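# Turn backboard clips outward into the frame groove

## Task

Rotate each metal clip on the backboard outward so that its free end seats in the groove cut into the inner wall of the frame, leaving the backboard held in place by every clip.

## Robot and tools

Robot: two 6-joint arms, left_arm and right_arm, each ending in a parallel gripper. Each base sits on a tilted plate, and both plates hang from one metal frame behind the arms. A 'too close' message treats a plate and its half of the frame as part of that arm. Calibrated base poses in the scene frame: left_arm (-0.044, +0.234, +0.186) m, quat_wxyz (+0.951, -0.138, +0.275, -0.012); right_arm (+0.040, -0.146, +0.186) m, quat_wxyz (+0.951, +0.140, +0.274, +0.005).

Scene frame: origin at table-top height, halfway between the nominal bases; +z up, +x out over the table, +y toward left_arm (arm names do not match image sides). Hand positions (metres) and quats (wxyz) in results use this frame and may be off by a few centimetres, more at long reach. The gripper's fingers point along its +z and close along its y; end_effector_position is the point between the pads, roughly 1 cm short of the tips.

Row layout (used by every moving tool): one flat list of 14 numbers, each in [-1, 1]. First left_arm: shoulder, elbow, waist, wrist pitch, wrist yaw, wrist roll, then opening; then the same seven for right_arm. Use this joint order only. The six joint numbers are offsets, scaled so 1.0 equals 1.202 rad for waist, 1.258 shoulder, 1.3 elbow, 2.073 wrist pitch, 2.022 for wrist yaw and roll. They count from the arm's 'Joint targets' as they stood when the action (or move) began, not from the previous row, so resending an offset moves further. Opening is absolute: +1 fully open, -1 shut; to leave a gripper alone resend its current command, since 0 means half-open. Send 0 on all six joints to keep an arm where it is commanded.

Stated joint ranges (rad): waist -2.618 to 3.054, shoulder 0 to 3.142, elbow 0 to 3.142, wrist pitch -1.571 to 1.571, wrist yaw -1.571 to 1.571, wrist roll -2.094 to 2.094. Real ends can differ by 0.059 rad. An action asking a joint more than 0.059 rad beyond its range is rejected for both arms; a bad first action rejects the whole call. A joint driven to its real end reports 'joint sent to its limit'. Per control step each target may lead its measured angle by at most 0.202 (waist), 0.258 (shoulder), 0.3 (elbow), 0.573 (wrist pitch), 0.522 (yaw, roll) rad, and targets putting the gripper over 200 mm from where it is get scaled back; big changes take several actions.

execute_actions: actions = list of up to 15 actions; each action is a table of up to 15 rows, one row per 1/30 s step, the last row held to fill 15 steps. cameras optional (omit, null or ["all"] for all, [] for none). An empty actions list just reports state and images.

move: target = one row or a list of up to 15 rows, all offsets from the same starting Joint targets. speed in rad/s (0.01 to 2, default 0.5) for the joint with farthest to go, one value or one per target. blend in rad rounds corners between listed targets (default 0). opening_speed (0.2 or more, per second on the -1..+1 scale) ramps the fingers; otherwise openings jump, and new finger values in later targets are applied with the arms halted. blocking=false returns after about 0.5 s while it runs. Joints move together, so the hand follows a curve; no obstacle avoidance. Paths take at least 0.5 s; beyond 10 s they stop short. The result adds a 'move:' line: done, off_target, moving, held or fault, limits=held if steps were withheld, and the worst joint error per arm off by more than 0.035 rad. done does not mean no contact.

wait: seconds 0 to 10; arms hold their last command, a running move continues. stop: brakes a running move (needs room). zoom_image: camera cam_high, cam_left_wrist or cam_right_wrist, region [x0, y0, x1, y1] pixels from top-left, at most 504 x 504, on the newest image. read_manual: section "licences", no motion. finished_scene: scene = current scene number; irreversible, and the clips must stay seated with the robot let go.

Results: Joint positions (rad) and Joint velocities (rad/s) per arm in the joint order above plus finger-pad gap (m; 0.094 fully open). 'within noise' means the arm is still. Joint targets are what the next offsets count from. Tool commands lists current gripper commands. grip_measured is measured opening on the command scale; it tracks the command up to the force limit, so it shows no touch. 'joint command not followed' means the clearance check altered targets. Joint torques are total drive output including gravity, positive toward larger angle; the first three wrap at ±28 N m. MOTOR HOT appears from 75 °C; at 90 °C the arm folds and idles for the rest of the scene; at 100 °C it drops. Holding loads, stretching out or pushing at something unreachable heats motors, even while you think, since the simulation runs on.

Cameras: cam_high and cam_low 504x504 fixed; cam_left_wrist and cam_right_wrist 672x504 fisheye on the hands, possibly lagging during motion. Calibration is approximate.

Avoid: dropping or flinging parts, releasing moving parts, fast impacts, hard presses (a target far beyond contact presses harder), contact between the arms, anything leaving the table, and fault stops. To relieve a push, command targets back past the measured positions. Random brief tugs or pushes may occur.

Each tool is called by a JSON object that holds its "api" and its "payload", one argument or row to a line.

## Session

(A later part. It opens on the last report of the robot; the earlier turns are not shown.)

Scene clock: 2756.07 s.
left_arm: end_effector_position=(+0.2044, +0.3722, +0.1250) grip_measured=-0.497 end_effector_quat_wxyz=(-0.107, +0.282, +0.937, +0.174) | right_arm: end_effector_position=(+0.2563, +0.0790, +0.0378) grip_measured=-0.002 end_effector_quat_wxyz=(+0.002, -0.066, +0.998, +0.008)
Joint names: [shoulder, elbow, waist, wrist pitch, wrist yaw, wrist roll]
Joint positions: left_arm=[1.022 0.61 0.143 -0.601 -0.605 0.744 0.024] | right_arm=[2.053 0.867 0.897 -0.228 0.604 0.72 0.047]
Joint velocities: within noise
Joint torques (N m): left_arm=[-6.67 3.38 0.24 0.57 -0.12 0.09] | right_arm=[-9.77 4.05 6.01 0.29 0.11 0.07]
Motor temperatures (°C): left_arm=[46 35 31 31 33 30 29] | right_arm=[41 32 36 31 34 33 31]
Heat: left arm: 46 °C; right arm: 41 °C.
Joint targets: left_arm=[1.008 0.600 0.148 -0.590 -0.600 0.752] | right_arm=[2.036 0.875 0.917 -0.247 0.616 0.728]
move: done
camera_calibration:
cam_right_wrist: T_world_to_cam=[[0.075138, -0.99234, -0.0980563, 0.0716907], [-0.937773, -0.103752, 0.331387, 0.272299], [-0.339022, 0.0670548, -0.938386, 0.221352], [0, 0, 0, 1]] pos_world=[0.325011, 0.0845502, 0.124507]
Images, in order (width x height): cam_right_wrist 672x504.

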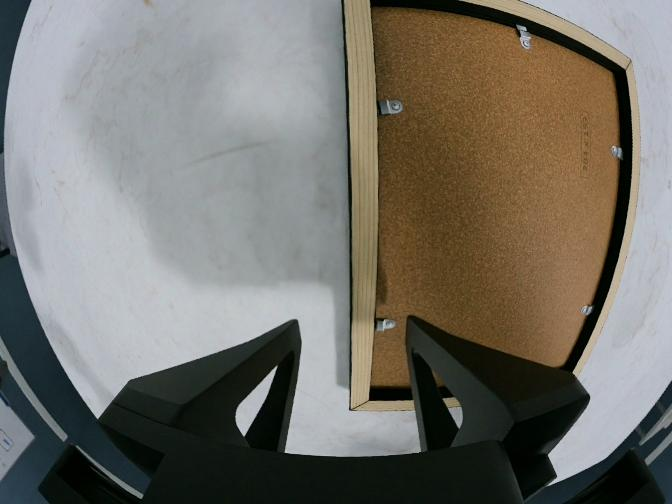

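{"api": "move", "payload": {
  "target": [0,0,0,0,0,0,-0.5,-0.12,0.0,0.03,-0.03,0,0,0.1],
  "speed": 0.4,
  "cameras": ["cam_right_wrist"]
}}

{"api": "zoom_image", "payload": {
  "camera": "cam_right_wrist",
  "region": [340, 60, 460, 180]
}}

Scene clock: 2762.17 s.
left_arm: end_effector_position=(+0.2044, +0.3722, +0.1250) grip_measured=-0.497 end_effector_quat_wxyz=(-0.107, +0.282, +0.937, +0.174) | right_arm: end_effector_position=(+0.2818, +0.0851, +0.0790) grip_measured=+0.098 end_effector_quat_wxyz=(+0.034, -0.053, +0.997, +0.044)
Joint names: [shoulder, elbow, waist, wrist pitch, wrist yaw, wrist roll]
Joint positions: left_arm=[1.022 0.61 0.143 -0.601 -0.605 0.744 0.024] | right_arm=[1.899 0.867 0.931 -0.288 0.606 0.72 0.052]
Joint velocities: within noise
Joint torques (N m): left_arm=[-6.65 3.43 0.21 0.58 -0.12 0.09] | right_arm=[-9.07 4.89 6.17 0.42 0.1 0.06]
Motor temperatures (°C): left_arm=[46 35 31 31 33 30 29] | right_arm=[42 32 37 31 34 33 31]
Heat: left arm: 46 °C; right arm: 42 °C.
Joint targets: left_arm=[1.008 0.600 0.148 -0.590 -0.600 0.752] | right_arm=[1.884 0.875 0.953 -0.309 0.616 0.728]
move: done
camera_calibration:
cam_right_wrist: T_world_to_cam=[[0.056451, -0.984088, -0.168474, 0.0900826], [-0.957944, -0.100938, 0.268617, 0.293621], [-0.281348, 0.146225, -0.948399, 0.246045], [0, 0, 0, 1]] pos_world=[0.345412, 0.0823089, 0.169654]
Images, in order (width x height): cam_right_wrist 672x504.

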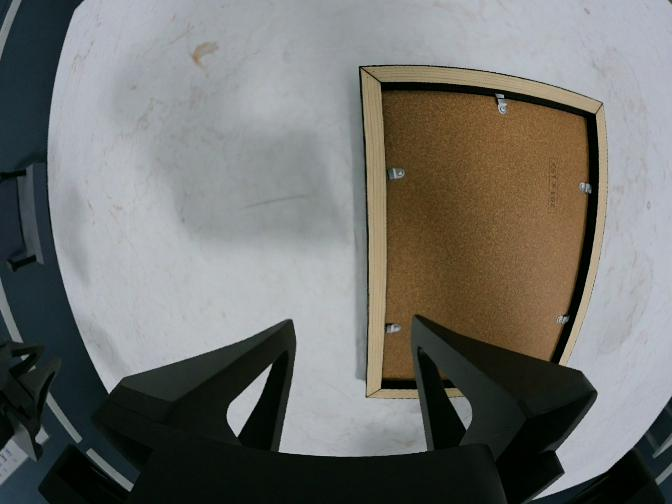

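Scaled by 4.200 from the camera's 672x504 image, which has a finer 960x720 frame.

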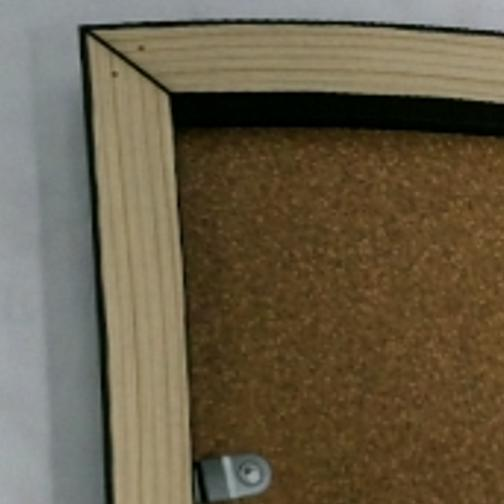

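{"api": "zoom_image", "payload": {
  "camera": "cam_right_wrist",
  "region": [360, 140, 440, 220]
}}

{"api": "zoom_image", "payload": {
  "camera": "cam_right_wrist",
  "region": [460, 60, 540, 140]
}}

{"api": "zoom_image", "payload": {
  "camera": "cam_right_wrist",
  "region": [550, 150, 630, 230]
}}

{"api": "zoom_image", "payload": {
  "camera": "cam_right_wrist",
  "region": [530, 280, 610, 360]
}}

Scaled by 6.300 from the camera's 672x504 image, which has a finer 960x720 frame.

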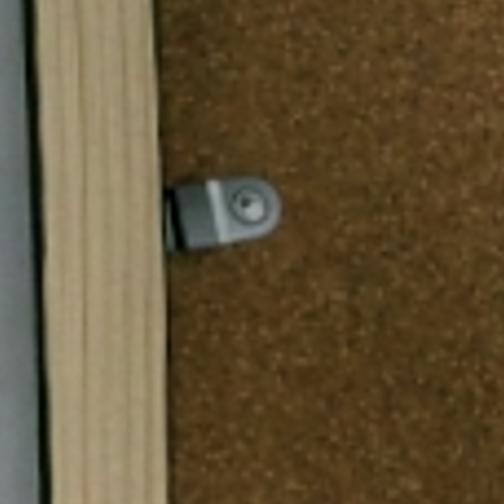

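Scaled by 6.300 from the camera's 672x504 image, which has a finer 960x720 frame.

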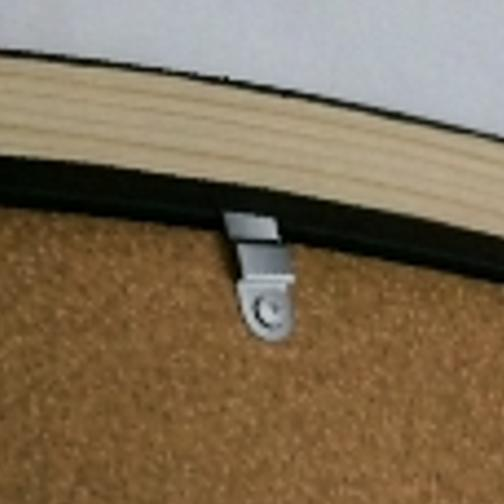

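Scaled by 6.300 from the camera's 672x504 image, which has a finer 960x720 frame.

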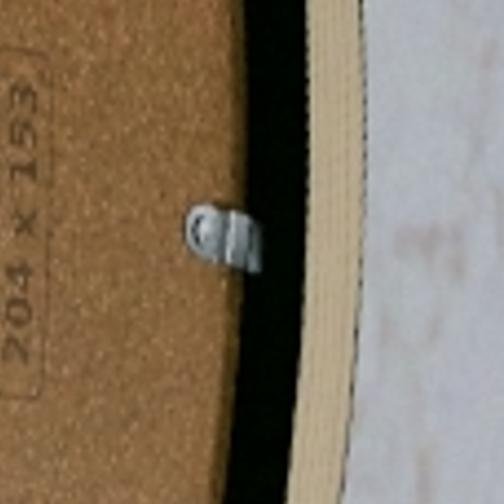

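Scaled by 6.300 from the camera's 672x504 image, which has a finer 960x720 frame.

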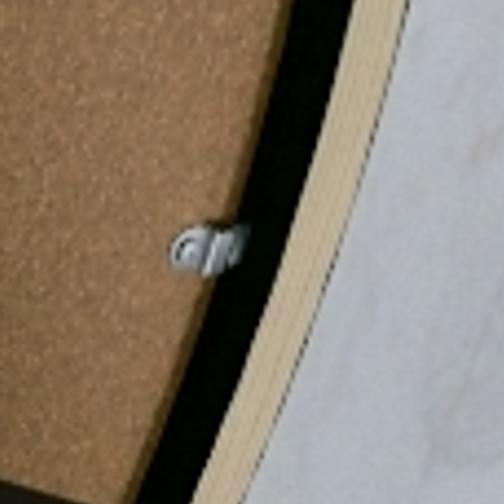

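{"api": "finished_scene", "payload": {
  "scene": 2
}}

The scene is finished: the task was done.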